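# Seat the hose connector fully on the tap

## Task

Slide the hose connector onto the tap until it is fully seated, and make sure the pipe frame is still upright afterwards.

## Robot and tools

Robot: two arms in a physics simulation, left_arm (on the +y side of the scene) and right_arm. Each ends in a sixteen-motor, four-digit hand (index, middle, ring, thumb). right_arm has a right hand and left_arm a mirrored left hand. Left base sits at (+0.007, +0.289, 0) m and right base at (+0.002, -0.295, 0) m in the scene frame, each turned very slightly about z. A two-camera stand is fixed behind the arms.

Frames: the scene frame has its origin at table-top height, midway between the nominal bases, +z up, +x out over the table. Hand positions, targets, velocities and wrist-camera poses are reported in each arm's own base frame, and motion offsets use that arm's base axes. Fixed cameras and the table use the scene frame. Each hand has a hand point near the index and middle knuckles; in its axes +z runs toward the fingertips, +y out of the palm face, and +x across the palm away from the thumb on the right hand (toward the thumb on the left hand). Straight fingertips reach about 0.12 m past the hand point. A rigid mast behind the wrist on the palm side can collide with things.

execute_actions(actions, cameras): actions is a list of actions run one after another; each action lasts 0.5 s and is a table of at most 15 rows, one row per 1/30 s control step. If fewer than 15 rows are given, the final row is repeated to fill the action. Every row is one flat list of 48 numbers, each in [-1, 1], covering both arms even when only one moves, in this order: left dx, dy, dz, rx, ry, rz; left hand 16 motor numbers; left current_limit; left speed; then right dx, dy, dz, rx, ry, rz; right hand 16 motor numbers; right current_limit; right speed.

Arm numbers are an offset, not a pose: they give the desired hand point pose relative to the Hand target held when that action began, along the arm's base axes. Every row in an action refers to that same starting target, so rows do not accumulate within an action, but the next action starts from the new target, so sending the same offset again moves further. Scale: 1.0 equals 0.6 m for dx, dy, dz and 180 degrees for rotation. rx, ry, rz form a single rotation vector applied about the Hand target position. A translation longer than 1.0 is shortened along its direction. The controller limits commanded orientation to within 40 degrees of the measured one. The hand often stops short of the target and the arm sags under load, so command a little higher or send the remaining gap as a further offset. All-zero arm numbers re-request the current target; to stop pushing, command the target back past where the hand point is.

Hand numbers: 16 motor goals in the order index_mcp, index_abd, index_pip, index_dip, middle_mcp, middle_abd, middle_pip, middle_dip, ring_mcp, ring_abd, ring_pip, ring_dip, thumb_cmc, thumb_axl, thumb_mcp, thumb_ipl. Each is an absolute goal scaled between that hinge's two stops; toward -1 generally bends or curls. Straight/open values are about +0.75, 0, +0.58, +0.70 per finger and +0.71, +0.68, +0.23, +0.17 for the thumb. As an alternative, write four grasp numbers a, b, c, d in the first four places and exactly 0 in the remaining twelve: a curls index and middle tips, b bends all fingers at the knuckles, c brings the thumb across the palm toward the index, d curls the ring; all zeros means open. A 0 is a real goal, so to keep a hand unchanged resend its hand_goal, hand_current_limit and hand_speed. current_limit maps -1..+1 to 0..550 mA per motor (minimum 11 mA); speed sets goal motion at (speed+1)/2 of 8.5 rad/s. Initial values are +0.4 and -0.6; last written values persist.

cameras: list of names (cam_head_left, cam_head_right, cam_high, cam_low, cam_left_wrist, cam_right_wrist), ["all"], or [] for none. If omitted, images come only when actions is empty. An unknown name invalidates the call.

zoom_image(camera, region): enlarges part of that camera's most recent image; region is [x0, y0, x1, y1] in pixels from the top-left, at most 504 by 504. Only cameras present in the latest images can be used. Full images are 896x504.

read_manual(section): returns only licence texts ("licences"); nothing moves.

finished_scene(scene): scene is 1 and may be omitted. Ends the scene permanently; the goal must hold with the robot no longer acting.

Results: end_effector_position (m) and end_effector_quat_wxyz per arm in its base frame (may be a few cm off); Hand target, the commanded pose after clipping that the next offsets start from; joint positions, velocities (may read within noise) and torques (offset, noisy, include arm weight; numbers 3 and 4 wrap at ±28 N m); per-motor hand_goal, hand_measured, hand_current_ma (positive means pushing toward -1), hand_state (moving, goal, blocked, overload); hand_current_limit, hand_speed; motor temperatures; some per-step end_effector_position readings. A call returns once motion settles, at most 3 s after its last action. Thinking time lets the scene run with the last command held.

Avoid: dropping or releasing moving parts, slamming or pushing hard, striking fixed or heavy items, anything leaving the table (that fails), and any collision or squeeze between the two arms or hands. A hand motor held at 495 mA or more for 5 s shuts off for 10 s. Motors heat while holding, stretching or straining; MOTOR HOT appears at 85 °C and at 100 °C the arm drops for 30 s or more. Arm stops discard hand commands sent meanwhile. Loose objects may occasionally get a small push from outside.

Each tool is called by a JSON object that holds its "op" and its "data", one argument or row to a line.

## Session

{"op": "execute_actions", "data": {
  "actions": []
}}

Scene clock: 0.00 s.
left_arm: end_effector_position=(+0.2864, +0.4175, +0.1311) hand_goal=(+0.754, +0.000, +0.576, +0.696, +0.754, +0.000, +0.576, +0.696, +0.754, +0.000, +0.576, +0.696, +0.714, +0.678, +0.226, +0.168) hand_measured=(+0.754, +0.000, +0.576, +0.696, +0.754, +0.000, +0.576, +0.696, +0.754, +0.000, +0.576, +0.696, +0.714, +0.678, +0.226, +0.168) hand_current_ma=(+0, +0, +0, +0, +0, +0, +0, +0, +0, +0, +0, +0, +0, +0, +0, +0) hand_state=(goal, goal, goal, goal, goal, goal, goal, goal, goal, goal, goal, goal, goal, goal, goal, goal) hand_current_limit=0.40 hand_speed=-0.60 end_effector_quat_wxyz=(-0.096, +0.197, +0.974, -0.066) | right_arm: end_effector_position=(+0.4726, -0.1556, +0.4099) hand_goal=(+0.754, +0.000, +0.576, +0.696, +0.754, +0.000, +0.576, +0.696, +0.754, +0.000, +0.576, +0.696, +0.714, +0.678, +0.226, +0.168) hand_measured=(+0.754, +0.000, +0.576, +0.696, +0.754, +0.000, +0.576, +0.696, +0.754, +0.000, +0.576, +0.696, +0.714, +0.678, +0.226, +0.168) hand_current_ma=(+0, +0, +0, +0, +0, +0, +0, +0, +0, +0, +0, +0, +0, +0, +0, +0) hand_state=(goal, goal, goal, goal, goal, goal, goal, goal, goal, goal, goal, goal, goal, goal, goal, goal) hand_current_limit=0.40 hand_speed=-0.60 end_effector_quat_wxyz=(+0.398, +0.610, +0.197, +0.657)
Joint positions: left_arm=[0.838 1.65 1.33 -1.463 -0.098 -0.345] | right_arm=[-0.141 1.15 0.639 0.692 0.09 0.698]
Joint velocities: within noise
Joint torques (N m): no reading
Motor temperatures (°C): left_arm=[28 34 31 29 28 33] | right_arm=[28 31 31 31 28 30]
Heat: left arm: hottest shoulder 34 °C; right arm: hottest shoulder 31 °C.
Hand target: left_arm +0.2930, +0.4249, +0.1456; -0.087, +0.196, +0.975, -0.051 | right_arm +0.4743, -0.1559, +0.4274; +0.403, +0.597, +0.192, +0.667

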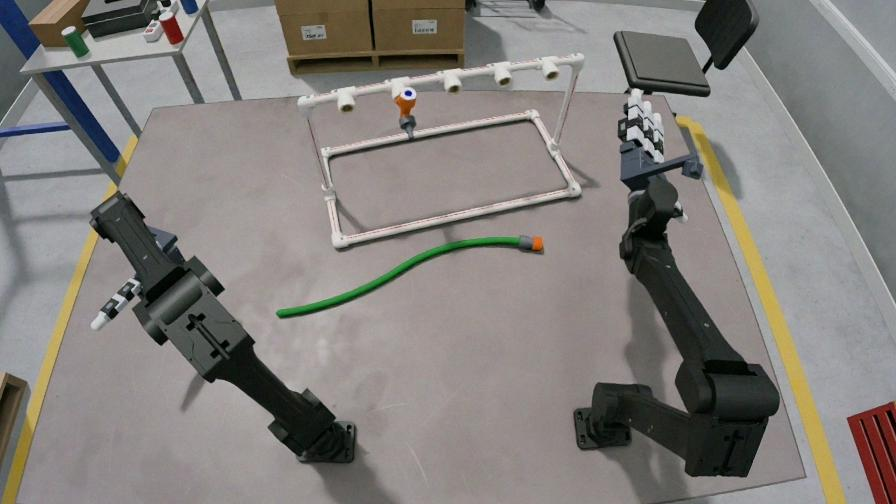

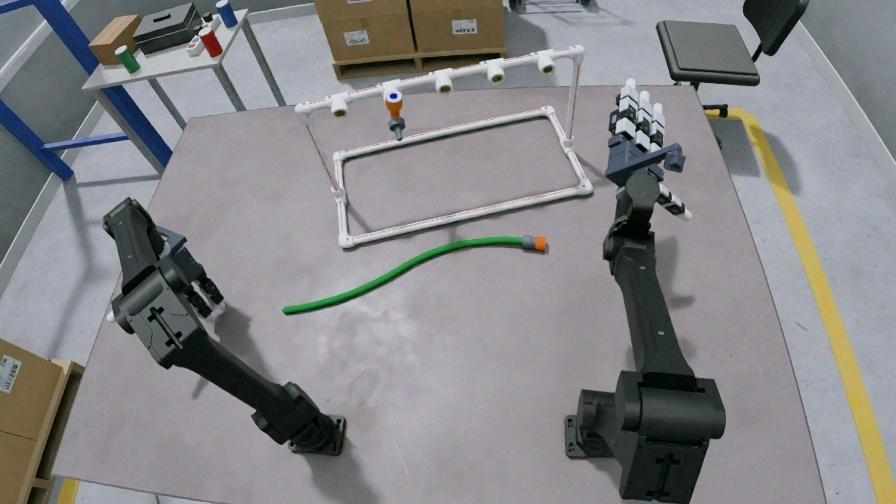

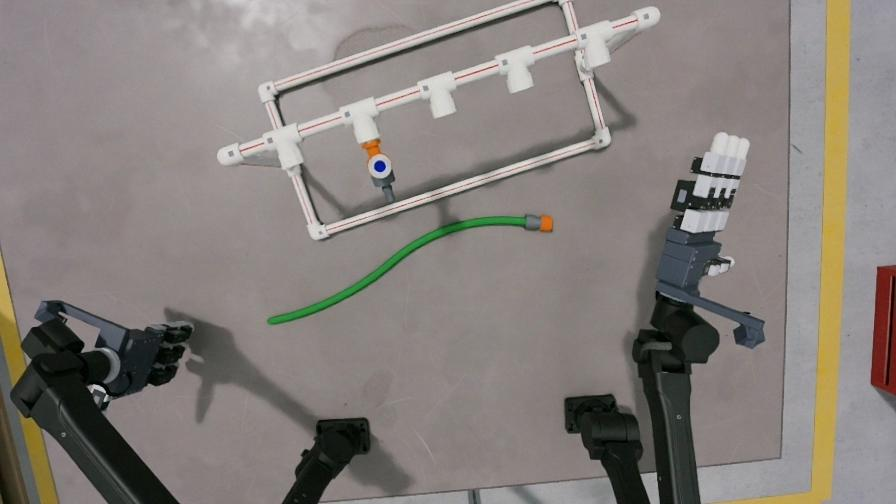

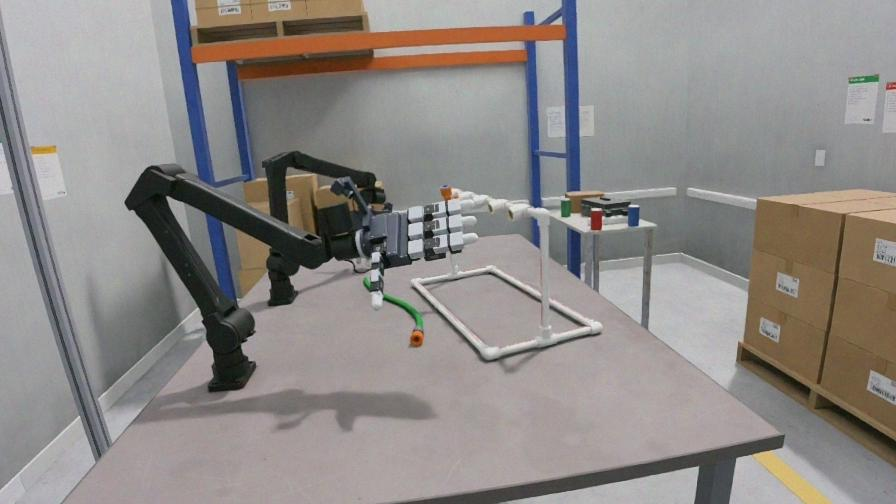

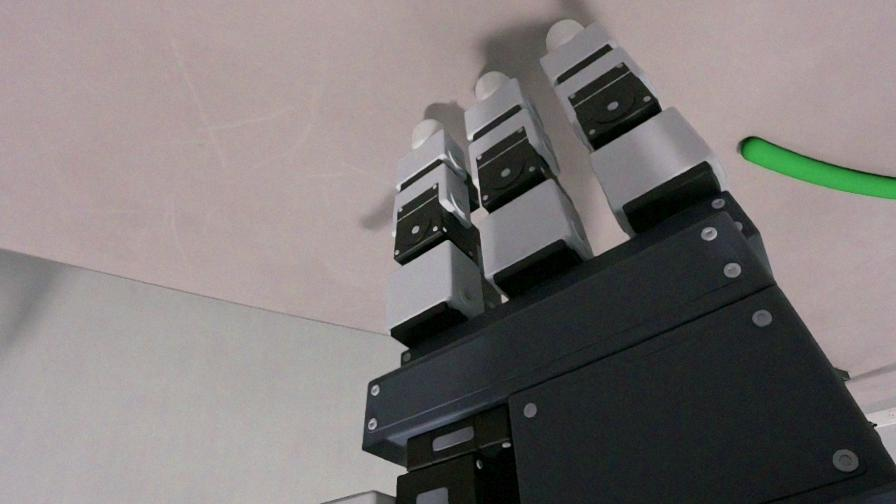

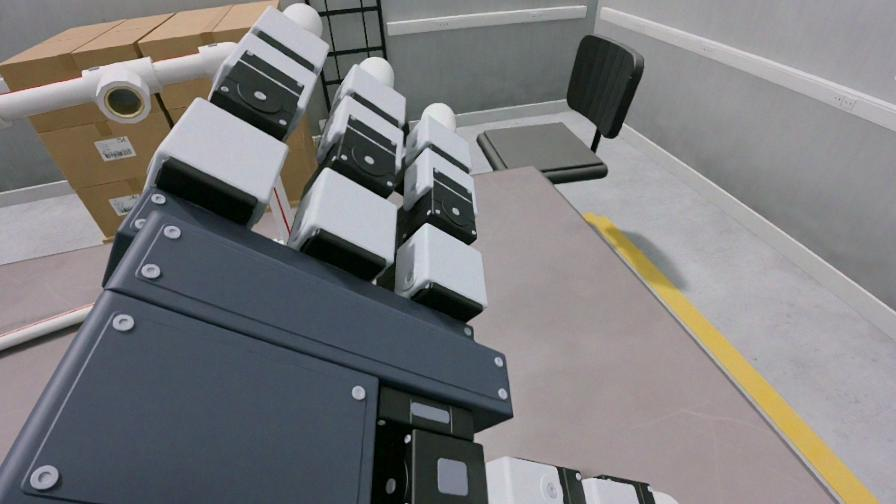

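{"op": "zoom_image", "data": {
  "camera": "cam_head_left",
  "region": [300, 40, 500, 160]
}}

{"op": "zoom_image", "data": {
  "camera": "cam_high",
  "region": [300, 80, 460, 240]
}}

{"op": "zoom_image", "data": {
  "camera": "cam_high",
  "region": [460, 180, 600, 260]
}}

{"op": "zoom_image", "data": {
  "camera": "cam_low",
  "region": [340, 170, 620, 370]
}}

{"op": "zoom_image", "data": {
  "camera": "cam_head_right",
  "region": [320, 60, 460, 160]
}}

Scaled by 2.520.

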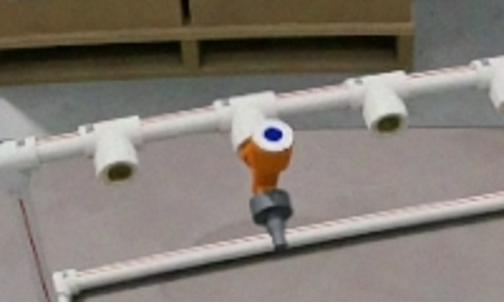

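Scaled by 3.150.

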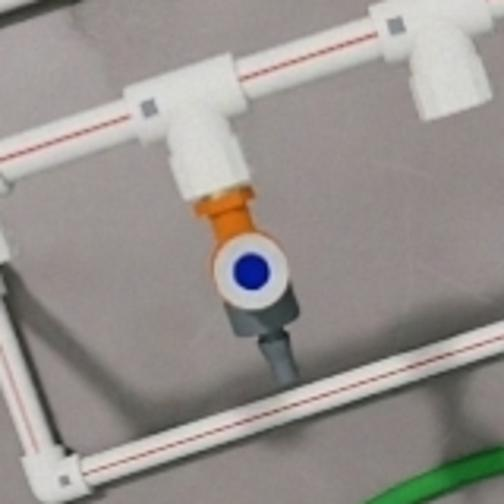

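Scaled by 3.600.

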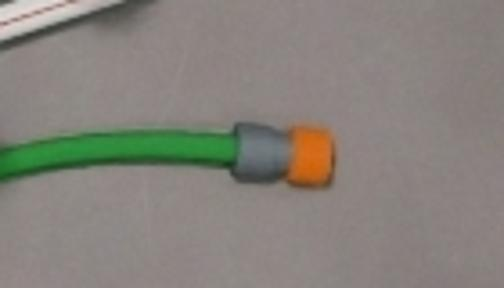

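Scaled by 1.800.

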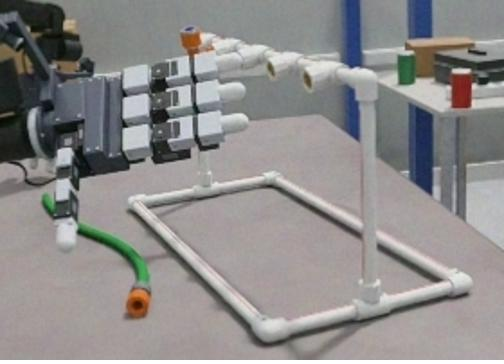

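Scaled by 3.600.

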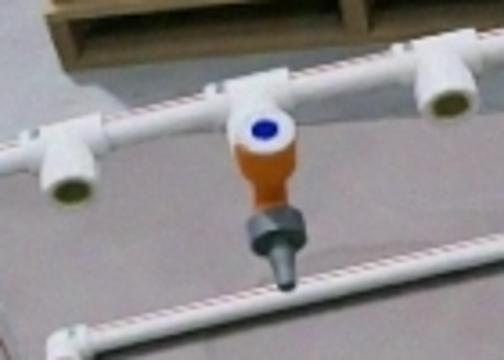

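{"op": "execute_actions", "data": {
  "actions": [
    [[0,0,0.05,0,0,0,0,0,0,0,0,0,0,0,0,0,0,0,0,0,0,0,0.4,-0.6,-0.05,-0.05,0.03,0,0,0,0,0,0,0,0,0,0,0,0,0,0,0,0,0,0,0,0.4,-0.6],[0,0,0.1,0,0,0,0,0,0,0,0,0,0,0,0,0,0,0,0,0,0,0,0.4,-0.6,-0.1,-0.1,0.06,0,0,0,0,0,0,0,0,0,0,0,0,0,0,0,0,0,0,0,0.4,-0.6]],
    [[0,0,0.1,0,0,0,0,0,0,0,0,0,0,0,0,0,0,0,0,0,0,0,0.4,-0.6,-0.1,-0.1,0.06,0,0,0,0,0,0,0,0,0,0,0,0,0,0,0,0,0,0,0,0.4,-0.6]]
  ]
}}

Scene clock: 280.07 s.
left_arm: end_effector_position=(+0.2821, +0.4140, +0.2399) hand_goal=(+0.750, +0.000, +0.580, +0.700, +0.750, +0.000, +0.580, +0.700, +0.750, +0.000, +0.580, +0.700, +0.710, +0.680, +0.230, +0.170) hand_measured=(+0.748, +0.000, +0.576, +0.698, +0.748, +0.000, +0.576, +0.698, +0.748, +0.000, +0.576, +0.698, +0.710, +0.678, +0.224, +0.168) hand_current_ma=(+0, +0, -1, -1, +0, +0, -1, -1, +0, +0, -1, -1, +0, -1, -4, -1) hand_state=(goal, goal, goal, goal, goal, goal, goal, goal, goal, goal, goal, goal, goal, goal, goal, goal) hand_current_limit=0.40 hand_speed=-0.60 end_effector_quat_wxyz=(-0.087, +0.196, +0.976, -0.045) | right_arm: end_effector_position=(+0.3548, -0.2703, +0.4734) hand_goal=(+0.750, +0.000, +0.580, +0.700, +0.750, +0.000, +0.580, +0.700, +0.750, +0.000, +0.580, +0.700, +0.710, +0.680, +0.230, +0.170) hand_measured=(+0.760, +0.002, +0.580, +0.698, +0.762, +0.002, +0.580, +0.698, +0.758, +0.002, +0.580, +0.698, +0.718, +0.678, +0.230, +0.168) hand_current_ma=(+56, +5, +3, -10, +59, +5, +3, -11, +46, +6, +4, -10, +39, -14, -3, -10) hand_state=(goal, goal, goal, goal, goal, goal, goal, goal, goal, goal, goal, goal, goal, goal, goal, goal) hand_current_limit=0.40 hand_speed=-0.60 end_effector_quat_wxyz=(+0.394, +0.609, +0.195, +0.660)
Joint positions: left_arm=[0.838 1.555 1.502 -1.684 -0.103 -0.345] | right_arm=[-0.648 0.849 0.636 0.414 -0.413 0.804]
Joint torques (N m): left_arm=[0.15 -12.16 14.01 -0.35 -0.3 0.02] | right_arm=[-1.44 -3.43 13.26 1.5 -0.02 0.02]
Motor temperatures (°C): left_arm=[27 38 42 28 28 29] | right_arm=[27 31 44 30 25 26]
Heat: left arm: hottest elbow 42 °C; right arm: hottest elbow 44 °C.
Hand target: left_arm +0.2929, +0.4249, +0.2655; -0.087, +0.196, +0.975, -0.051 | right_arm +0.3543, -0.2760, +0.4993; +0.403, +0.597, +0.191, +0.667
Off the commanded pose: left_arm 0.030 m, 1 deg | right_arm 0.027 m, 2 deg.
joint sent to its limit (left arm) — joint 4 (wrist pitch), lower limit. The joint targets are off in orientation, not in position.
Step readings (end_effector_position of left_arm | right_arm):
0: (+0.2864, +0.4175, +0.1311) | (+0.4726, -0.1556, +0.4099)
1: (+0.2863, +0.4175, +0.1310) | (+0.4728, -0.1555, +0.4100)
2: (+0.2858, +0.4168, +0.1310) | (+0.4734, -0.1551, +0.4106)
4: (+0.2817, +0.4123, +0.1328) | (+0.4725, -0.1586, +0.4140)
8: (+0.2769, +0.4070, +0.1482) | (+0.4389, -0.1924, +0.4422)
15: (+0.2814, +0.4120, +0.1790) | (+0.4085, -0.2110, +0.4679)
16: (+0.2817, +0.4123, +0.1804) | (+0.4102, -0.2103, +0.4660)
17: (+0.2814, +0.4120, +0.1821) | (+0.4117, -0.2114, +0.4635)
19: (+0.2795, +0.4101, +0.1879) | (+0.4087, -0.2193, +0.4604)
23: (+0.2797, +0.4109, +0.2110) | (+0.3716, -0.2585, +0.4696)
30: (+0.2821, +0.4140, +0.2396) | (+0.3534, -0.2708, +0.4754)

{"op": "execute_actions", "data": {
  "actions": [],
  "cameras": ["cam_low", "cam_right_wrist", "cam_head_left"]
}}

{"op": "zoom_image", "data": {
  "camera": "cam_low",
  "region": [400, 160, 620, 300]
}}

{"op": "zoom_image", "data": {
  "camera": "cam_low",
  "region": [380, 160, 480, 220]
}}

{"op": "zoom_image", "data": {
  "camera": "cam_low",
  "region": [370, 300, 470, 360]
}}

Scene clock: 286.70 s.
left_arm: end_effector_position=(+0.2821, +0.4140, +0.2399) hand_goal=(+0.750, +0.000, +0.580, +0.700, +0.750, +0.000, +0.580, +0.700, +0.750, +0.000, +0.580, +0.700, +0.710, +0.680, +0.230, +0.170) hand_measured=(+0.748, +0.000, +0.576, +0.698, +0.748, +0.000, +0.576, +0.698, +0.748, +0.000, +0.576, +0.698, +0.710, +0.678, +0.224, +0.168) hand_current_ma=(+0, +0, -1, -1, +0, +0, -1, -1, +0, +0, -1, -1, +0, -1, -4, -1) hand_state=(goal, goal, goal, goal, goal, goal, goal, goal, goal, goal, goal, goal, goal, goal, goal, goal) hand_current_limit=0.40 hand_speed=-0.60 end_effector_quat_wxyz=(-0.087, +0.196, +0.976, -0.045) | right_arm: end_effector_position=(+0.3549, -0.2703, +0.4733) hand_goal=(+0.750, +0.000, +0.580, +0.700, +0.750, +0.000, +0.580, +0.700, +0.750, +0.000, +0.580, +0.700, +0.710, +0.680, +0.230, +0.170) hand_measured=(+0.760, +0.002, +0.580, +0.698, +0.762, +0.002, +0.580, +0.698, +0.758, +0.002, +0.580, +0.698, +0.718, +0.678, +0.230, +0.168) hand_current_ma=(+56, +5, +3, -10, +59, +5, +3, -11, +46, +6, +4, -10, +39, -14, -3, -10) hand_state=(goal, goal, goal, goal, goal, goal, goal, goal, goal, goal, goal, goal, goal, goal, goal, goal) hand_current_limit=0.40 hand_speed=-0.60 end_effector_quat_wxyz=(+0.394, +0.609, +0.195, +0.661)
Joint positions: left_arm=[0.838 1.555 1.502 -1.684 -0.103 -0.345] | right_arm=[-0.648 0.849 0.636 0.414 -0.413 0.804]
Joint velocities: within noise
Joint torques (N m): left_arm=[0.5 -12.22 13.94 -0.34 -0.33 0] | right_arm=[-1.49 -3.43 13.26 1.51 -0.02 0]
Motor temperatures (°C): left_arm=[27 37 42 28 28 28] | right_arm=[27 31 45 30 25 26]
Heat: left arm: hottest elbow 42 °C; right arm: hottest elbow 45 °C.
Hand target: left_arm +0.2929, +0.4249, +0.2655; -0.087, +0.196, +0.975, -0.051 | right_arm +0.3543, -0.2759, +0.4993; +0.402, +0.597, +0.192, +0.667
Off the commanded pose: left_arm 0.030 m, 1 deg | right_arm 0.027 m, 2 deg.
camera_calibration:
cam_right_wrist: T_world_to_cam=[[-0.257913, -0.965465, -0.0368513, -0.124669], [-0.580983, 0.185452, -0.792507, 0.583985], [0.771972, -0.182987, -0.608749, 0.093186], [0, 0, 0, 1]] pos_world=[0.235194, -0.211613, 0.514945]
Images, in order (width x height): cam_head_left 896x504, cam_low 896x504, cam_right_wrist 896x504.

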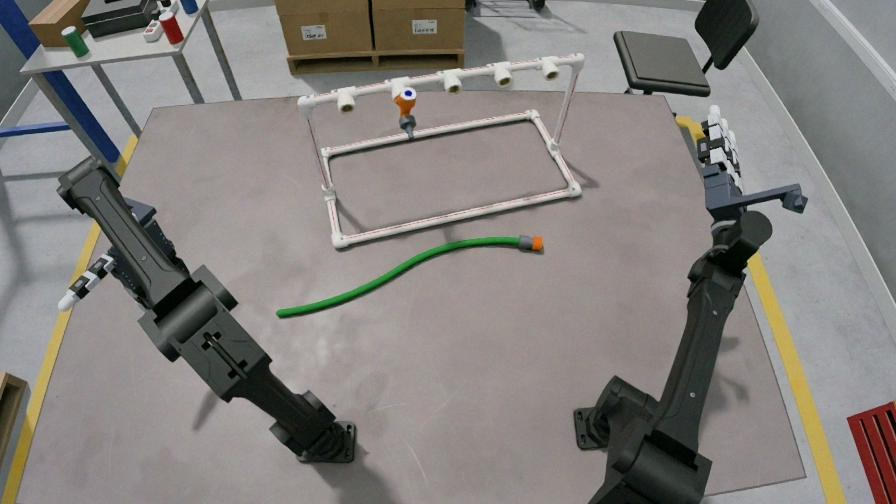

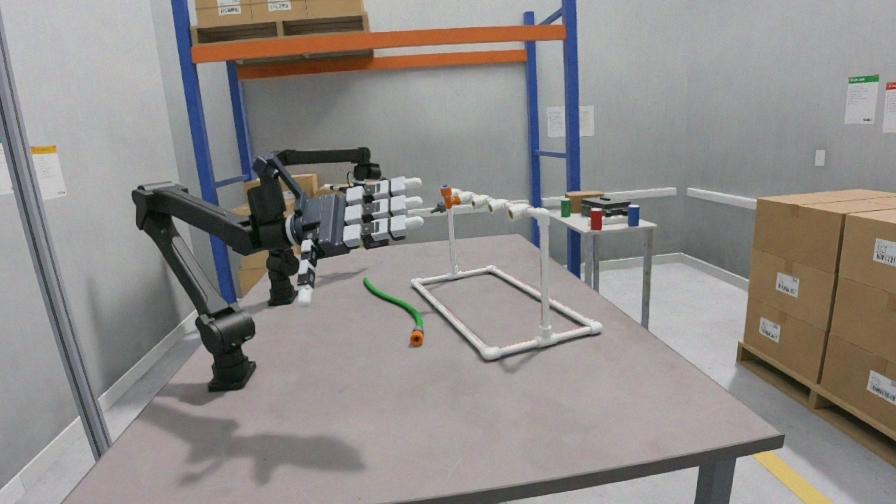

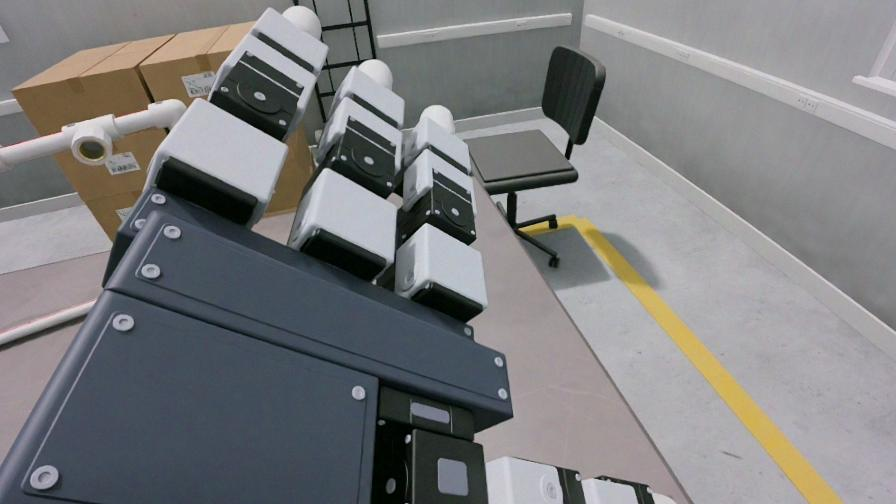

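Scaled by 2.291.

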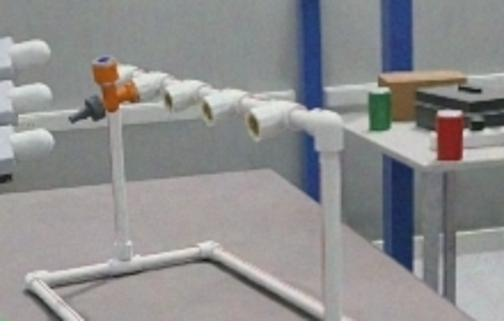

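Scaled by 5.040.

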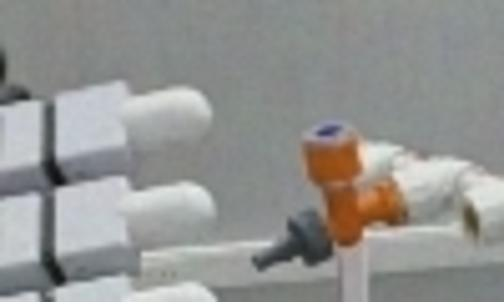

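Scaled by 5.040.

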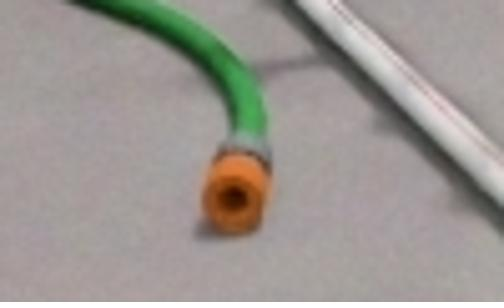

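{"op": "execute_actions", "data": {
  "actions": [
    [[0,0,0,0,0,0,0,0,0,0,0,0,0,0,0,0,0,0,0,0,0,0,0.4,-0.6,0.035,0.1,-0.05,-0.027,0.112,0.044,0,0,0,0,0,0,0,0,0,0,0,0,0,0,0,0,0.4,-0.6]],
    [[0,0,0,0,0,0,0,0,0,0,0,0,0,0,0,0,0,0,0,0,0,0,0.4,-0.6,0.035,0.1,-0.05,-0.027,0.112,0.044,0,0,0,0,0,0,0,0,0,0,0,0,0,0,0,0,0.4,-0.6]],
    [[0,0,0,0,0,0,0,0,0,0,0,0,0,0,0,0,0,0,0,0,0,0,0.4,-0.6,0.035,0.1,-0.05,-0.027,0.112,0.044,0,0,0,0,0,0,0,0,0,0,0,0,0,0,0,0,0.4,-0.6]],
    [[0,0,0,0,0,0,0,0,0,0,0,0,0,0,0,0,0,0,0,0,0,0,0.4,-0.6,0.035,0.1,-0.05,-0.027,0.112,0.044,0,0,0,0,0,0,0,0,0,0,0,0,0,0,0,0,0.4,-0.6]],
    [[0,0,0,0,0,0,0,0,0,0,0,0,0,0,0,0,0,0,0,0,0,0,0.4,-0.6,0.035,0.093,-0.03,-0.027,0.112,0.044,0,0,0,0,0,0,0,0,0,0,0,0,0,0,0,0,0.4,-0.6]]
  ],
  "cameras": ["cam_high", "cam_right_wrist", "cam_low"]
}}

Scene clock: 473.13 s.
left_arm: end_effector_position=(+0.2821, +0.4140, +0.2399) hand_goal=(+0.750, +0.000, +0.580, +0.700, +0.750, +0.000, +0.580, +0.700, +0.750, +0.000, +0.580, +0.700, +0.710, +0.680, +0.230, +0.170) hand_measured=(+0.748, +0.000, +0.576, +0.698, +0.748, +0.000, +0.576, +0.698, +0.748, +0.000, +0.576, +0.698, +0.710, +0.678, +0.224, +0.168) hand_current_ma=(+0, +0, -1, -1, +0, +0, -1, -1, +0, +0, -1, -1, +0, -1, -4, -1) hand_state=(goal, goal, goal, goal, goal, goal, goal, goal, goal, goal, goal, goal, goal, goal, goal, goal) hand_current_limit=0.40 hand_speed=-0.60 end_effector_quat_wxyz=(-0.087, +0.196, +0.976, -0.045) | right_arm: end_effector_position=(+0.4505, +0.0208, +0.3337) hand_goal=(+0.750, +0.000, +0.580, +0.700, +0.750, +0.000, +0.580, +0.700, +0.750, +0.000, +0.580, +0.700, +0.710, +0.680, +0.230, +0.170) hand_measured=(+0.752, +0.002, +0.580, +0.698, +0.752, +0.002, +0.580, +0.698, +0.752, +0.002, +0.580, +0.698, +0.712, +0.678, +0.226, +0.168) hand_current_ma=(+6, +5, +3, -10, +7, +5, +3, -11, +6, +6, +4, -10, +9, -14, -19, -10) hand_state=(goal, goal, goal, goal, goal, goal, goal, goal, goal, goal, goal, goal, goal, goal, goal, goal) hand_current_limit=0.40 hand_speed=-0.60 end_effector_quat_wxyz=(+0.010, +0.707, +0.707, +0.028)
Joint positions: left_arm=[0.838 1.555 1.502 -1.684 -0.103 -0.345] | right_arm=[0.11 1.278 1.447 -1.683 -0.02 0.11]
Joint torques (N m): left_arm=[0.38 -11.93 13.86 -0.32 -0.31 0] | right_arm=[-0.85 -7.82 12.53 -0.34 0.14 0.05]
Motor temperatures (°C): left_arm=[27 35 49 28 28 27] | right_arm=[27 29 52 29 24 26]
Heat: left arm: hottest elbow 49 °C; right arm: hottest elbow 52 °C.
Hand target: left_arm +0.2929, +0.4249, +0.2655; -0.087, +0.196, +0.975, -0.051 | right_arm +0.4592, +0.0198, +0.3614; -0.004, +0.709, +0.705, +0.015
Off the commanded pose: left_arm 0.030 m, 1 deg | right_arm 0.029 m, 2 deg.
joint sent to its limit (left arm) — joint 4 (wrist pitch), lower limit. The joint targets are off in orientation, not in position.
joint sent to its limit (right arm) — joint 4 (wrist pitch), lower limit. The joint targets are off in orientation, not in position.
Step readings (end_effector_position of left_arm | right_arm):
0: (+0.2821, +0.4140, +0.2399) | (+0.3549, -0.2703, +0.4733)
1: (+0.2821, +0.4140, +0.2399) | (+0.3555, -0.2699, +0.4727)
2: (+0.2821, +0.4140, +0.2399) | (+0.3589, -0.2668, +0.4689)
4: (+0.2821, +0.4140, +0.2399) | (+0.3650, -0.2575, +0.4561)
8: (+0.2821, +0.4140, +0.2399) | (+0.3708, -0.2333, +0.4344)
15: (+0.2821, +0.4140, +0.2399) | (+0.3723, -0.2212, +0.4178)
16: (+0.2821, +0.4140, +0.2399) | (+0.3725, -0.2211, +0.4172)
17: (+0.2821, +0.4140, +0.2399) | (+0.3741, -0.2181, +0.4150)
19: (+0.2821, +0.4140, +0.2399) | (+0.3781, -0.2067, +0.4073)
23: (+0.2821, +0.4140, +0.2399) | (+0.3866, -0.1719, +0.3918)
30: (+0.2821, +0.4140, +0.2399) | (+0.3865, -0.1587, +0.4000)
31: (+0.2821, +0.4140, +0.2399) | (+0.3864, -0.1585, +0.4025)
32: (+0.2821, +0.4140, +0.2399) | (+0.3863, -0.1562, +0.4025)
34: (+0.2821, +0.4140, +0.2399) | (+0.3878, -0.1462, +0.3978)
38: (+0.2821, +0.4140, +0.2399) | (+0.3998, -0.1077, +0.3831)
45: (+0.2821, +0.4140, +0.2399) | (+0.4094, -0.0983, +0.3727)
46: (+0.2821, +0.4140, +0.2399) | (+0.4094, -0.0987, +0.3727)
47: (+0.2821, +0.4140, +0.2399) | (+0.4082, -0.0972, +0.3712)
49: (+0.2821, +0.4140, +0.2399) | (+0.4079, -0.0881, +0.3674)
53: (+0.2821, +0.4140, +0.2399) | (+0.4218, -0.0472, +0.3606)
60: (+0.2821, +0.4140, +0.2399) | (+0.4301, -0.0362, +0.3467)
61: (+0.2821, +0.4140, +0.2399) | (+0.4296, -0.0366, +0.3464)
62: (+0.2821, +0.4140, +0.2399) | (+0.4275, -0.0353, +0.3459)
64: (+0.2821, +0.4140, +0.2399) | (+0.4266, -0.0289, +0.3481)
68: (+0.2821, +0.4140, +0.2399) | (+0.4452, +0.0072, +0.3509)
75: (+0.2821, +0.4140, +0.2399) | (+0.4509, +0.0210, +0.3317)
camera_calibration:
cam_right_wrist: T_world_to_cam=[[0.636003, -0.769785, 0.0541402, -0.261256], [-0.572512, -0.423644, 0.701966, -0.015027], [-0.517426, -0.477448, -0.71015, 0.608428], [0, 0, 0, 1]] pos_world=[0.472373, 0.0830163, 0.456768]
Images, in order (width x height): cam_high 896x504, cam_low 896x504, cam_right_wrist 896x504.

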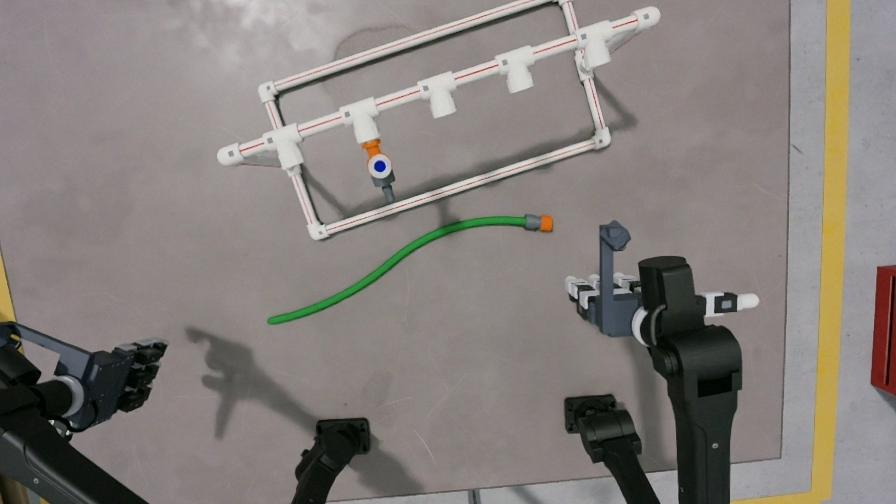

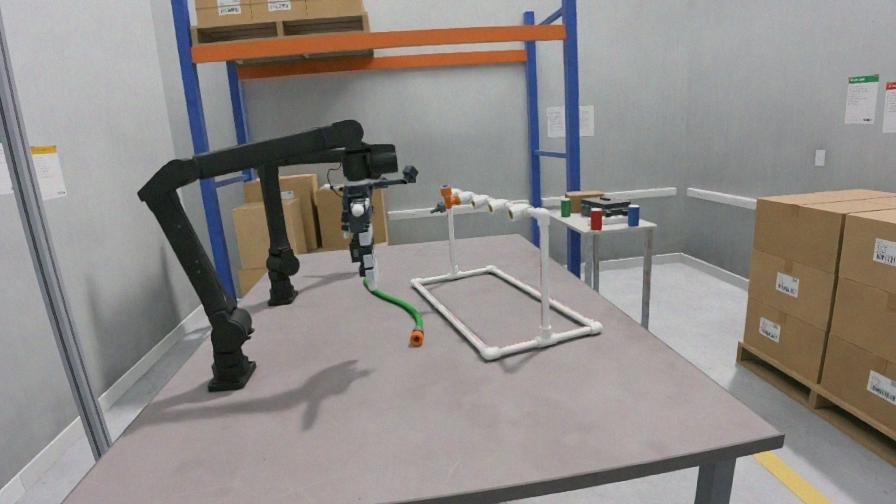

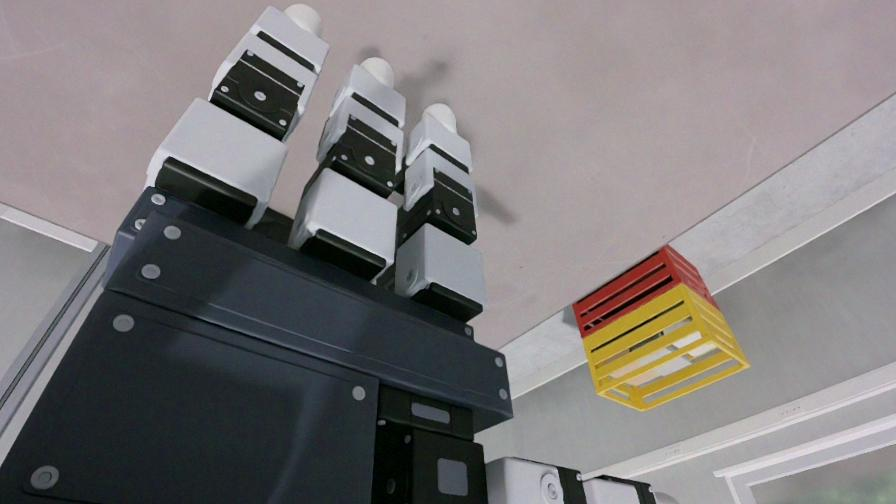

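{"op": "execute_actions", "data": {
  "actions": [
    [[0,0,0,0,0,0,0,0,0,0,0,0,0,0,0,0,0,0,0,0,0,0,0.4,-0.6,0,0,-0.11,0,0,0,0,0,0,0,0,0,0,0,0,0,0,0,0,0,0,0,0.4,-0.6]],
    [[0,0,0,0,0,0,0,0,0,0,0,0,0,0,0,0,0,0,0,0,0,0,0.4,-0.6,0,0,-0.11,0,0,0,0,0,0,0,0,0,0,0,0,0,0,0,0,0,0,0,0.4,-0.6]],
    [[0,0,0,0,0,0,0,0,0,0,0,0,0,0,0,0,0,0,0,0,0,0,0.4,-0.6,0,0,-0.09,0,0,0,0,0,0,0,0,0,0,0,0,0,0,0,0,0,0,0,0.4,-0.6]],
    [[0,0,0,0,0,0,0,0,0,0,0,0,0,0,0,0,0,0,0,0,0,0,0.4,-0.6,0,0,0,0,0,0,0,0,0,0,0,0,0,0,0,0,0,0,0,0,0,0,0.4,-0.6]]
  ],
  "cameras": ["cam_low", "cam_high"]
}}

{"op": "zoom_image", "data": {
  "camera": "cam_low",
  "region": [320, 220, 480, 370]
}}

Scene clock: 495.63 s.
left_arm: end_effector_position=(+0.2821, +0.4140, +0.2399) hand_goal=(+0.750, +0.000, +0.580, +0.700, +0.750, +0.000, +0.580, +0.700, +0.750, +0.000, +0.580, +0.700, +0.710, +0.680, +0.230, +0.170) hand_measured=(+0.748, +0.000, +0.576, +0.698, +0.748, +0.000, +0.576, +0.698, +0.748, +0.000, +0.576, +0.698, +0.710, +0.678, +0.224, +0.168) hand_current_ma=(+0, +0, -1, -1, +0, +0, -1, -1, +0, +0, -1, -1, +0, -1, -4, -1) hand_state=(goal, goal, goal, goal, goal, goal, goal, goal, goal, goal, goal, goal, goal, goal, goal, goal) hand_current_limit=0.40 hand_speed=-0.60 end_effector_quat_wxyz=(-0.087, +0.196, +0.976, -0.045) | right_arm: end_effector_position=(+0.4556, +0.0217, +0.1798) hand_goal=(+0.750, +0.000, +0.580, +0.700, +0.750, +0.000, +0.580, +0.700, +0.750, +0.000, +0.580, +0.700, +0.710, +0.680, +0.230, +0.170) hand_measured=(+0.750, +0.002, +0.580, +0.698, +0.750, +0.002, +0.580, +0.698, +0.750, +0.002, +0.580, +0.698, +0.712, +0.678, +0.226, +0.168) hand_current_ma=(-4, +5, +3, -10, -4, +5, +3, -11, -3, +6, +4, -10, +8, -14, -19, -10) hand_state=(goal, goal, goal, goal, goal, goal, goal, goal, goal, goal, goal, goal, goal, goal, goal, goal) hand_current_limit=0.40 hand_speed=-0.60 end_effector_quat_wxyz=(-0.003, +0.707, +0.707, +0.014)
Joint positions: left_arm=[0.838 1.555 1.502 -1.684 -0.103 -0.345] | right_arm=[0.11 1.329 1.096 -1.319 -0.022 0.11]
Joint torques (N m): left_arm=[0.56 -12.04 13.81 -0.29 -0.31 0.01] | right_arm=[-1.08 -7.41 7.99 0.47 0 0]
Heat: left arm: hottest elbow 49 °C; right arm: hottest elbow 54 °C.
Hand target: left_arm +0.2929, +0.4249, +0.2655; -0.087, +0.196, +0.975, -0.051 | right_arm +0.4593, +0.0198, +0.1754; -0.004, +0.709, +0.705, +0.015
Off the commanded pose: left_arm 0.030 m, 1 deg | right_arm 0.006 m, 0 deg.
joint sent to its limit (left arm) — joint 4 (wrist pitch), lower limit. The joint targets are off in orientation, not in position.
Step readings (end_effector_position of left_arm | right_arm):
0: (+0.2821, +0.4140, +0.2399) | (+0.4505, +0.0208, +0.3337)
1: (+0.2821, +0.4140, +0.2399) | (+0.4505, +0.0208, +0.3337)
2: (+0.2821, +0.4140, +0.2399) | (+0.4505, +0.0208, +0.3337)
4: (+0.2821, +0.4140, +0.2399) | (+0.4521, +0.0210, +0.3327)
8: (+0.2821, +0.4140, +0.2399) | (+0.4524, +0.0212, +0.3182)
15: (+0.2821, +0.4140, +0.2399) | (+0.4543, +0.0215, +0.3009)
16: (+0.2821, +0.4140, +0.2399) | (+0.4546, +0.0215, +0.3002)
17: (+0.2821, +0.4140, +0.2399) | (+0.4559, +0.0216, +0.2975)
19: (+0.2821, +0.4140, +0.2399) | (+0.4580, +0.0219, +0.2838)
23: (+0.2821, +0.4140, +0.2399) | (+0.4502, +0.0211, +0.2419)
30: (+0.2821, +0.4140, +0.2399) | (+0.4540, +0.0216, +0.2299)
31: (+0.2821, +0.4140, +0.2399) | (+0.4545, +0.0216, +0.2298)
32: (+0.2821, +0.4140, +0.2399) | (+0.4557, +0.0218, +0.2280)
34: (+0.2821, +0.4140, +0.2399) | (+0.4589, +0.0221, +0.2195)
38: (+0.2821, +0.4140, +0.2399) | (+0.4524, +0.0214, +0.1913)
45: (+0.2821, +0.4140, +0.2399) | (+0.4547, +0.0216, +0.1794)
46: (+0.2821, +0.4140, +0.2399) | (+0.4551, +0.0217, +0.1796)
47: (+0.2821, +0.4140, +0.2399) | (+0.4553, +0.0217, +0.1797)
49: (+0.2821, +0.4140, +0.2399) | (+0.4555, +0.0217, +0.1797)
53: (+0.2821, +0.4140, +0.2399) | (+0.4556, +0.0217, +0.1798)
60: (+0.2821, +0.4140, +0.2399) | (+0.4556, +0.0217, +0.1798)
Images, in order (width x height): cam_high 896x504, cam_low 896x504.

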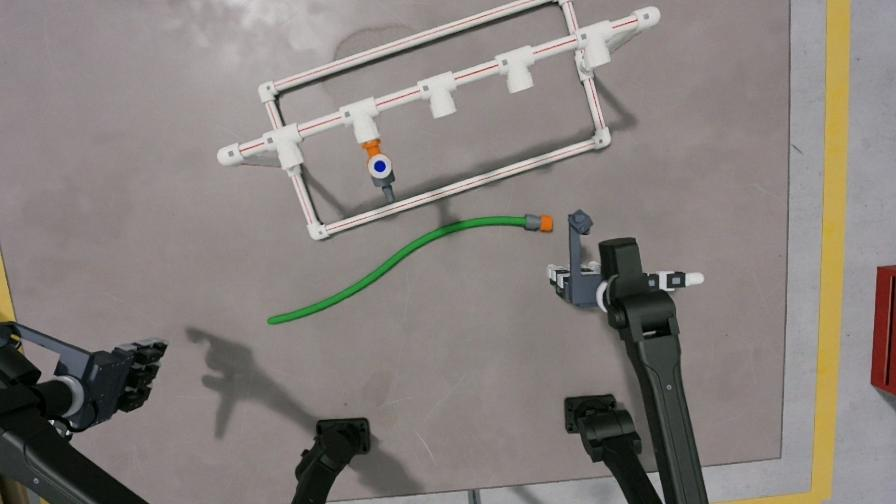

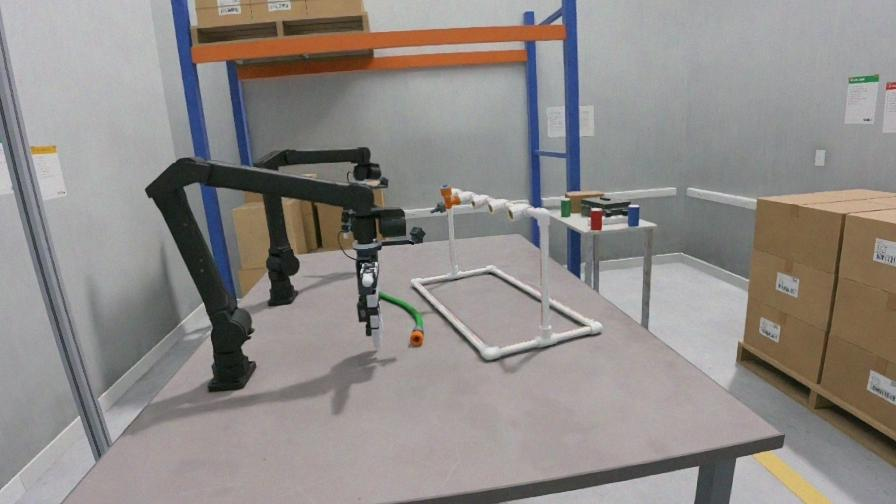

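Scaled by 3.150.

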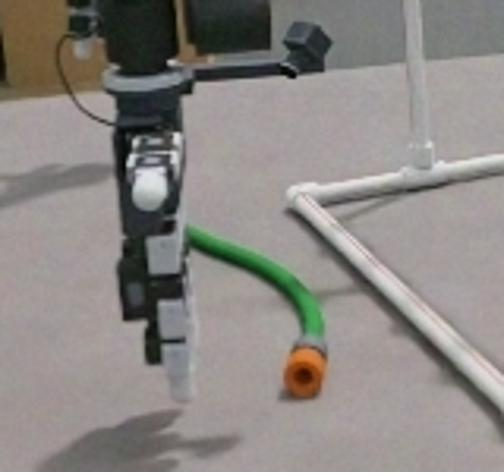

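{"op": "execute_actions", "data": {
  "actions": [
    [[0,0,0,0,0,0,0,0,0,0,0,0,0,0,0,0,0,0,0,0,0,0,0.4,-0.6,0.02,0.02,-0.06,0,0,0,0,0,0,0,0,0,0,0,0,0,0,0,0,0,0,0,0.4,-0.6]],
    [[0,0,0,0,0,0,0,0,0,0,0,0,0,0,0,0,0,0,0,0,0,0,0.4,-0.6,0.055,0,0,0,0,0,0,0,0,0,0,0,0,0,0,0,0,0,0,0,0,0,0.4,-0.6]],
    [[0,0,0,0,0,0,0,0,0,0,0,0,0,0,0,0,0,0,0,0,0,0,0.4,-0.6,0.04,0,0,0,0,0,0,0,0,0,0,0,0,0,0,0,0,0,0,0,0,0,0.4,-0.6]],
    [[0,0,0,0,0,0,0,0,0,0,0,0,0,0,0,0,0,0,0,0,0,0,0.4,-0.6,0.04,0,0,0,0,0,0,0,0,0,0,0,0,0,0,0,0,0,0,0,0,0,0.4,-0.6]]
  ],
  "cameras": ["cam_low", "cam_high"]
}}

{"op": "zoom_image", "data": {
  "camera": "cam_low",
  "region": [320, 220, 480, 370]
}}

Scene clock: 510.67 s.
left_arm: end_effector_position=(+0.2821, +0.4140, +0.2399) hand_goal=(+0.750, +0.000, +0.580, +0.700, +0.750, +0.000, +0.580, +0.700, +0.750, +0.000, +0.580, +0.700, +0.710, +0.680, +0.230, +0.170) hand_measured=(+0.748, +0.000, +0.576, +0.698, +0.748, +0.000, +0.576, +0.698, +0.748, +0.000, +0.576, +0.698, +0.710, +0.678, +0.224, +0.168) hand_current_ma=(+0, +0, -1, -1, +0, +0, -1, -1, +0, +0, -1, -1, +0, -1, -4, -1) hand_state=(goal, goal, goal, goal, goal, goal, goal, goal, goal, goal, goal, goal, goal, goal, goal, goal) hand_current_limit=0.40 hand_speed=-0.60 end_effector_quat_wxyz=(-0.087, +0.196, +0.976, -0.045) | right_arm: end_effector_position=(+0.5233, +0.0328, +0.1322) hand_goal=(+0.750, +0.000, +0.580, +0.700, +0.750, +0.000, +0.580, +0.700, +0.750, +0.000, +0.580, +0.700, +0.710, +0.680, +0.230, +0.170) hand_measured=(+0.800, +0.002, +0.610, +0.716, +0.784, +0.002, +0.598, +0.712, +0.760, +0.002, +0.590, +0.704, +0.712, +0.678, +0.226, +0.168) hand_current_ma=(+263, +7, +148, +77, +182, +9, +92, +54, +57, +8, +45, +17, +6, -14, -23, -10) hand_state=(blocked, goal, blocked, goal, blocked, goal, goal, goal, goal, goal, goal, goal, goal, goal, goal, goal) hand_current_limit=0.40 hand_speed=-0.60 end_effector_quat_wxyz=(-0.015, +0.709, +0.705, -0.001)
Joint positions: left_arm=[0.838 1.555 1.502 -1.684 -0.103 -0.345] | right_arm=[0.119 1.564 1.223 -1.25 -0.023 0.126]
Joint torques (N m): left_arm=[0.44 -11.87 13.89 -0.34 -0.34 0] | right_arm=[-1.44 -8.41 11.79 0.64 0.03 -0.11]
Heat: left arm: hottest elbow 49 °C; right arm: hottest elbow 50 °C.
Hand target: left_arm +0.2929, +0.4249, +0.2655; -0.087, +0.196, +0.975, -0.051 | right_arm +0.5523, +0.0319, +0.1394; -0.004, +0.708, +0.706, +0.015
Off the commanded pose: left_arm 0.030 m, 1 deg | right_arm 0.030 m, 2 deg.
joint sent to its limit (left arm) — joint 4 (wrist pitch), lower limit. The joint targets are off in orientation, not in position.
Step readings (end_effector_position of left_arm | right_arm):
0: (+0.2821, +0.4140, +0.2399) | (+0.4556, +0.0217, +0.1798)
1: (+0.2821, +0.4140, +0.2399) | (+0.4558, +0.0218, +0.1798)
2: (+0.2821, +0.4140, +0.2399) | (+0.4569, +0.0219, +0.1794)
4: (+0.2821, +0.4140, +0.2399) | (+0.4620, +0.0226, +0.1765)
8: (+0.2821, +0.4140, +0.2399) | (+0.4671, +0.0252, +0.1592)
15: (+0.2821, +0.4140, +0.2399) | (+0.4680, +0.0273, +0.1435)
16: (+0.2821, +0.4140, +0.2399) | (+0.4683, +0.0273, +0.1436)
17: (+0.2821, +0.4140, +0.2399) | (+0.4685, +0.0273, +0.1430)
19: (+0.2821, +0.4140, +0.2399) | (+0.4693, +0.0274, +0.1389)
23: (+0.2821, +0.4140, +0.2399) | (+0.4796, +0.0289, +0.1345)
30: (+0.2821, +0.4140, +0.2399) | (+0.4848, +0.0295, +0.1342)
31: (+0.2821, +0.4140, +0.2399) | (+0.4848, +0.0295, +0.1340)
32: (+0.2821, +0.4140, +0.2399) | (+0.4857, +0.0296, +0.1341)
34: (+0.2821, +0.4140, +0.2399) | (+0.4899, +0.0301, +0.1337)
38: (+0.2821, +0.4140, +0.2399) | (+0.4982, +0.0312, +0.1322)
45: (+0.2821, +0.4140, +0.2399) | (+0.4999, +0.0314, +0.1320)
46: (+0.2821, +0.4140, +0.2399) | (+0.5000, +0.0314, +0.1321)
47: (+0.2821, +0.4140, +0.2399) | (+0.5007, +0.0315, +0.1321)
49: (+0.2821, +0.4140, +0.2399) | (+0.5062, +0.0320, +0.1319)
53: (+0.2821, +0.4140, +0.2399) | (+0.5189, +0.0327, +0.1320)
60: (+0.2821, +0.4140, +0.2399) | (+0.5227, +0.0328, +0.1322)
Images, in order (width x height): cam_high 896x504, cam_low 896x504.

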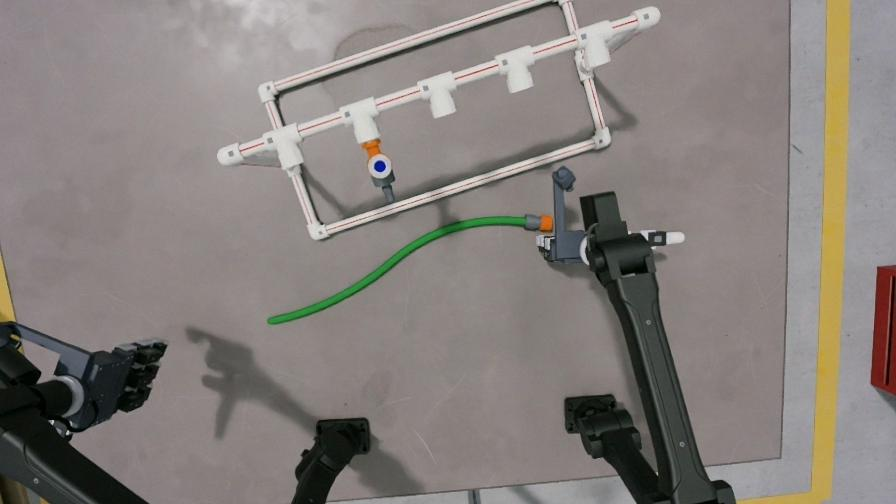

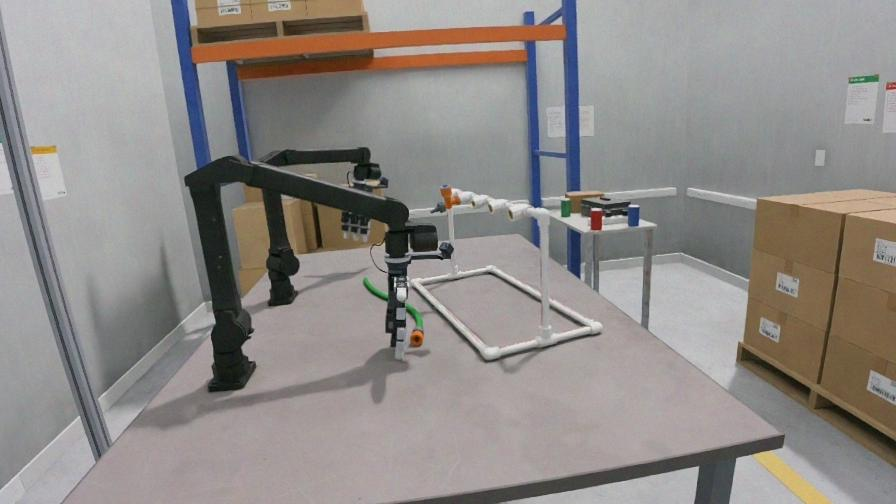

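Scaled by 3.150.

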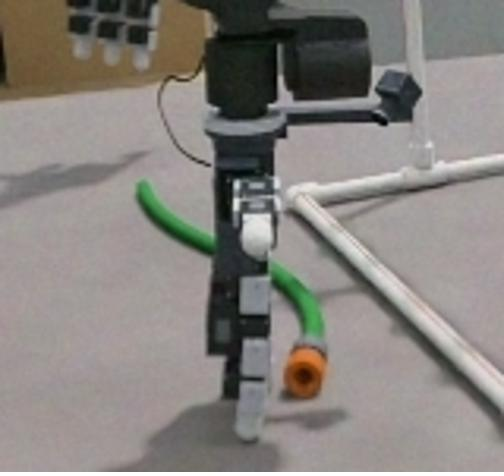

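{"op": "execute_actions", "data": {
  "actions": [
    [[0,0,0,0,0,0,0,0,0,0,0,0,0,0,0,0,0,0,0,0,0,0,0.4,-0.6,-0.01,0,0.028,0,0,0,0,0,0,0,0,0,0,0,0,0,0,0,0,0,0,0,0.4,-0.6]],
    [[0,0,0,0,0,0,0,0,0,0,0,0,0,0,0,0,0,0,0,0,0,0,0.4,-0.6,0.03,0,0,0,0,0,0,0,0,0,0,0,0,0,0,0,0,0,0,0,0,0,0.4,-0.6]],
    [[0,0,0,0,0,0,0,0,0,0,0,0,0,0,0,0,0,0,0,0,0,0,0.4,-0.6,0.035,0,0,0,0,0,0,0,0,0,0,0,0,0,0,0,0,0,0,0,0,0,0.4,-0.6]]
  ],
  "cameras": ["cam_low", "cam_high"]
}}

{"op": "zoom_image", "data": {
  "camera": "cam_low",
  "region": [320, 220, 480, 370]
}}

Scene clock: 521.10 s.
left_arm: end_effector_position=(+0.2821, +0.4140, +0.2399) hand_goal=(+0.750, +0.000, +0.580, +0.700, +0.750, +0.000, +0.580, +0.700, +0.750, +0.000, +0.580, +0.700, +0.710, +0.680, +0.230, +0.170) hand_measured=(+0.748, +0.000, +0.576, +0.698, +0.748, +0.000, +0.576, +0.698, +0.748, +0.000, +0.576, +0.698, +0.710, +0.678, +0.224, +0.168) hand_current_ma=(+0, +0, -1, -1, +0, +0, -1, -1, +0, +0, -1, -1, +0, -1, -4, -1) hand_state=(goal, goal, goal, goal, goal, goal, goal, goal, goal, goal, goal, goal, goal, goal, goal, goal) hand_current_limit=0.40 hand_speed=-0.60 end_effector_quat_wxyz=(-0.087, +0.196, +0.976, -0.045) | right_arm: end_effector_position=(+0.5655, +0.0351, +0.1437) hand_goal=(+0.750, +0.000, +0.580, +0.700, +0.750, +0.000, +0.580, +0.700, +0.750, +0.000, +0.580, +0.700, +0.710, +0.680, +0.230, +0.170) hand_measured=(+0.750, +0.002, +0.582, +0.702, +0.750, +0.002, +0.582, +0.702, +0.752, +0.002, +0.582, +0.702, +0.712, +0.678, +0.226, +0.168) hand_current_ma=(+1, +7, +10, +12, +1, +9, +9, +13, +6, +5, +13, +12, +5, -14, -23, -10) hand_state=(goal, goal, goal, goal, goal, goal, goal, goal, goal, goal, goal, goal, goal, goal, goal, goal) hand_current_limit=0.40 hand_speed=-0.60 end_effector_quat_wxyz=(-0.011, +0.708, +0.706, +0.005)
Joint positions: left_arm=[0.838 1.555 1.502 -1.684 -0.103 -0.345] | right_arm=[0.113 1.651 1.358 -1.284 -0.023 0.115]
Joint torques (N m): left_arm=[0.67 -12.1 13.85 -0.35 -0.32 0] | right_arm=[-1.55 -11.05 11.9 -0.39 0.02 -0.08]
Heat: left arm: hottest elbow 50 °C; right arm: hottest elbow 51 °C.
Hand target: left_arm +0.2929, +0.4249, +0.2655; -0.087, +0.196, +0.975, -0.051 | right_arm +0.5852, +0.0319, +0.1561; -0.004, +0.708, +0.706, +0.015
Off the commanded pose: left_arm 0.030 m, 1 deg | right_arm 0.024 m, 1 deg.
joint sent to its limit (left arm) — joint 4 (wrist pitch), lower limit. The joint targets are off in orientation, not in position.
Step readings (end_effector_position of left_arm | right_arm):
0: (+0.2821, +0.4140, +0.2399) | (+0.5233, +0.0328, +0.1322)
1: (+0.2821, +0.4140, +0.2399) | (+0.5232, +0.0328, +0.1322)
2: (+0.2821, +0.4140, +0.2399) | (+0.5230, +0.0328, +0.1324)
4: (+0.2821, +0.4140, +0.2399) | (+0.5237, +0.0329, +0.1335)
8: (+0.2821, +0.4140, +0.2399) | (+0.5270, +0.0334, +0.1377)
15: (+0.2821, +0.4140, +0.2399) | (+0.5277, +0.0335, +0.1395)
16: (+0.2821, +0.4140, +0.2399) | (+0.5277, +0.0335, +0.1396)
17: (+0.2821, +0.4140, +0.2399) | (+0.5280, +0.0336, +0.1398)
19: (+0.2821, +0.4140, +0.2399) | (+0.5310, +0.0336, +0.1413)
23: (+0.2821, +0.4140, +0.2399) | (+0.5416, +0.0344, +0.1444)
30: (+0.2821, +0.4140, +0.2399) | (+0.5446, +0.0346, +0.1434)
31: (+0.2821, +0.4140, +0.2399) | (+0.5446, +0.0346, +0.1433)
32: (+0.2821, +0.4140, +0.2399) | (+0.5451, +0.0347, +0.1433)
34: (+0.2821, +0.4140, +0.2399) | (+0.5494, +0.0349, +0.1440)
38: (+0.2821, +0.4140, +0.2399) | (+0.5624, +0.0351, +0.1448)
45: (+0.2821, +0.4140, +0.2399) | (+0.5651, +0.0350, +0.1429)
Images, in order (width x height): cam_high 896x504, cam_low 896x504.

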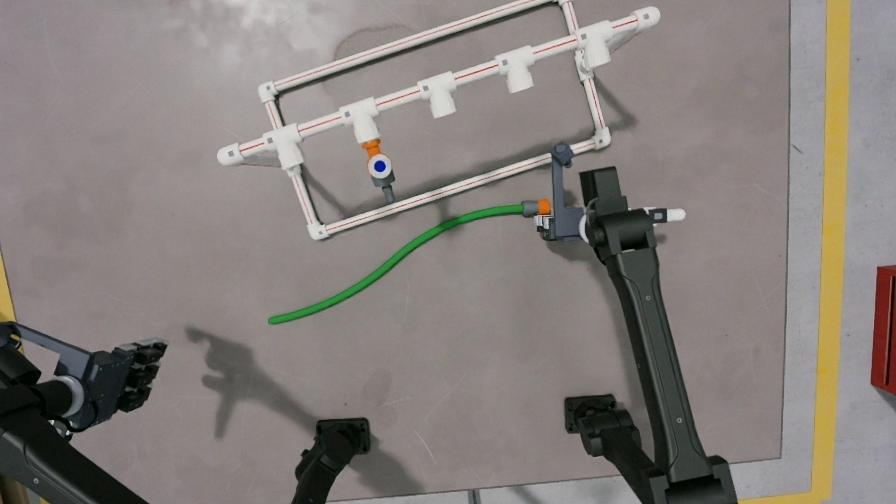

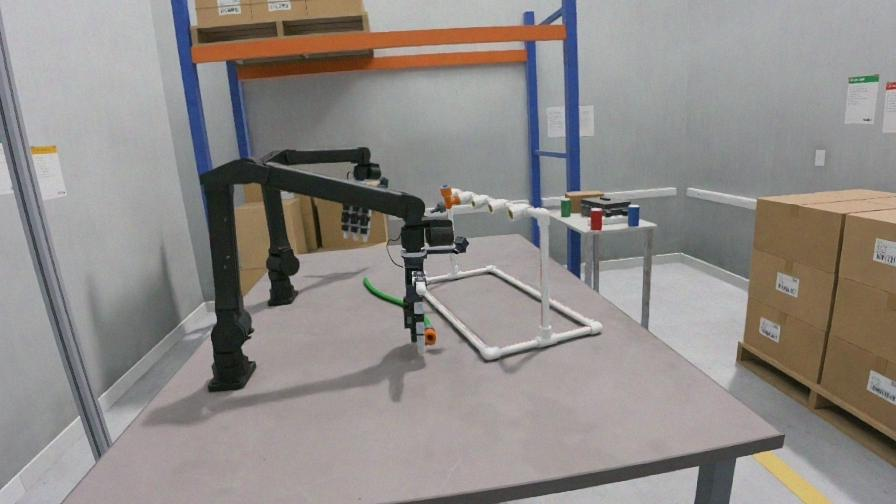

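Scaled by 3.150.

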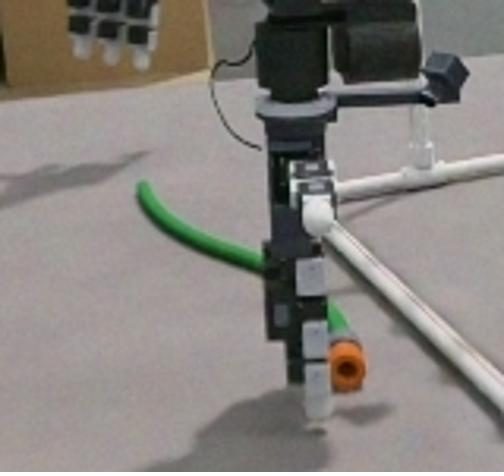

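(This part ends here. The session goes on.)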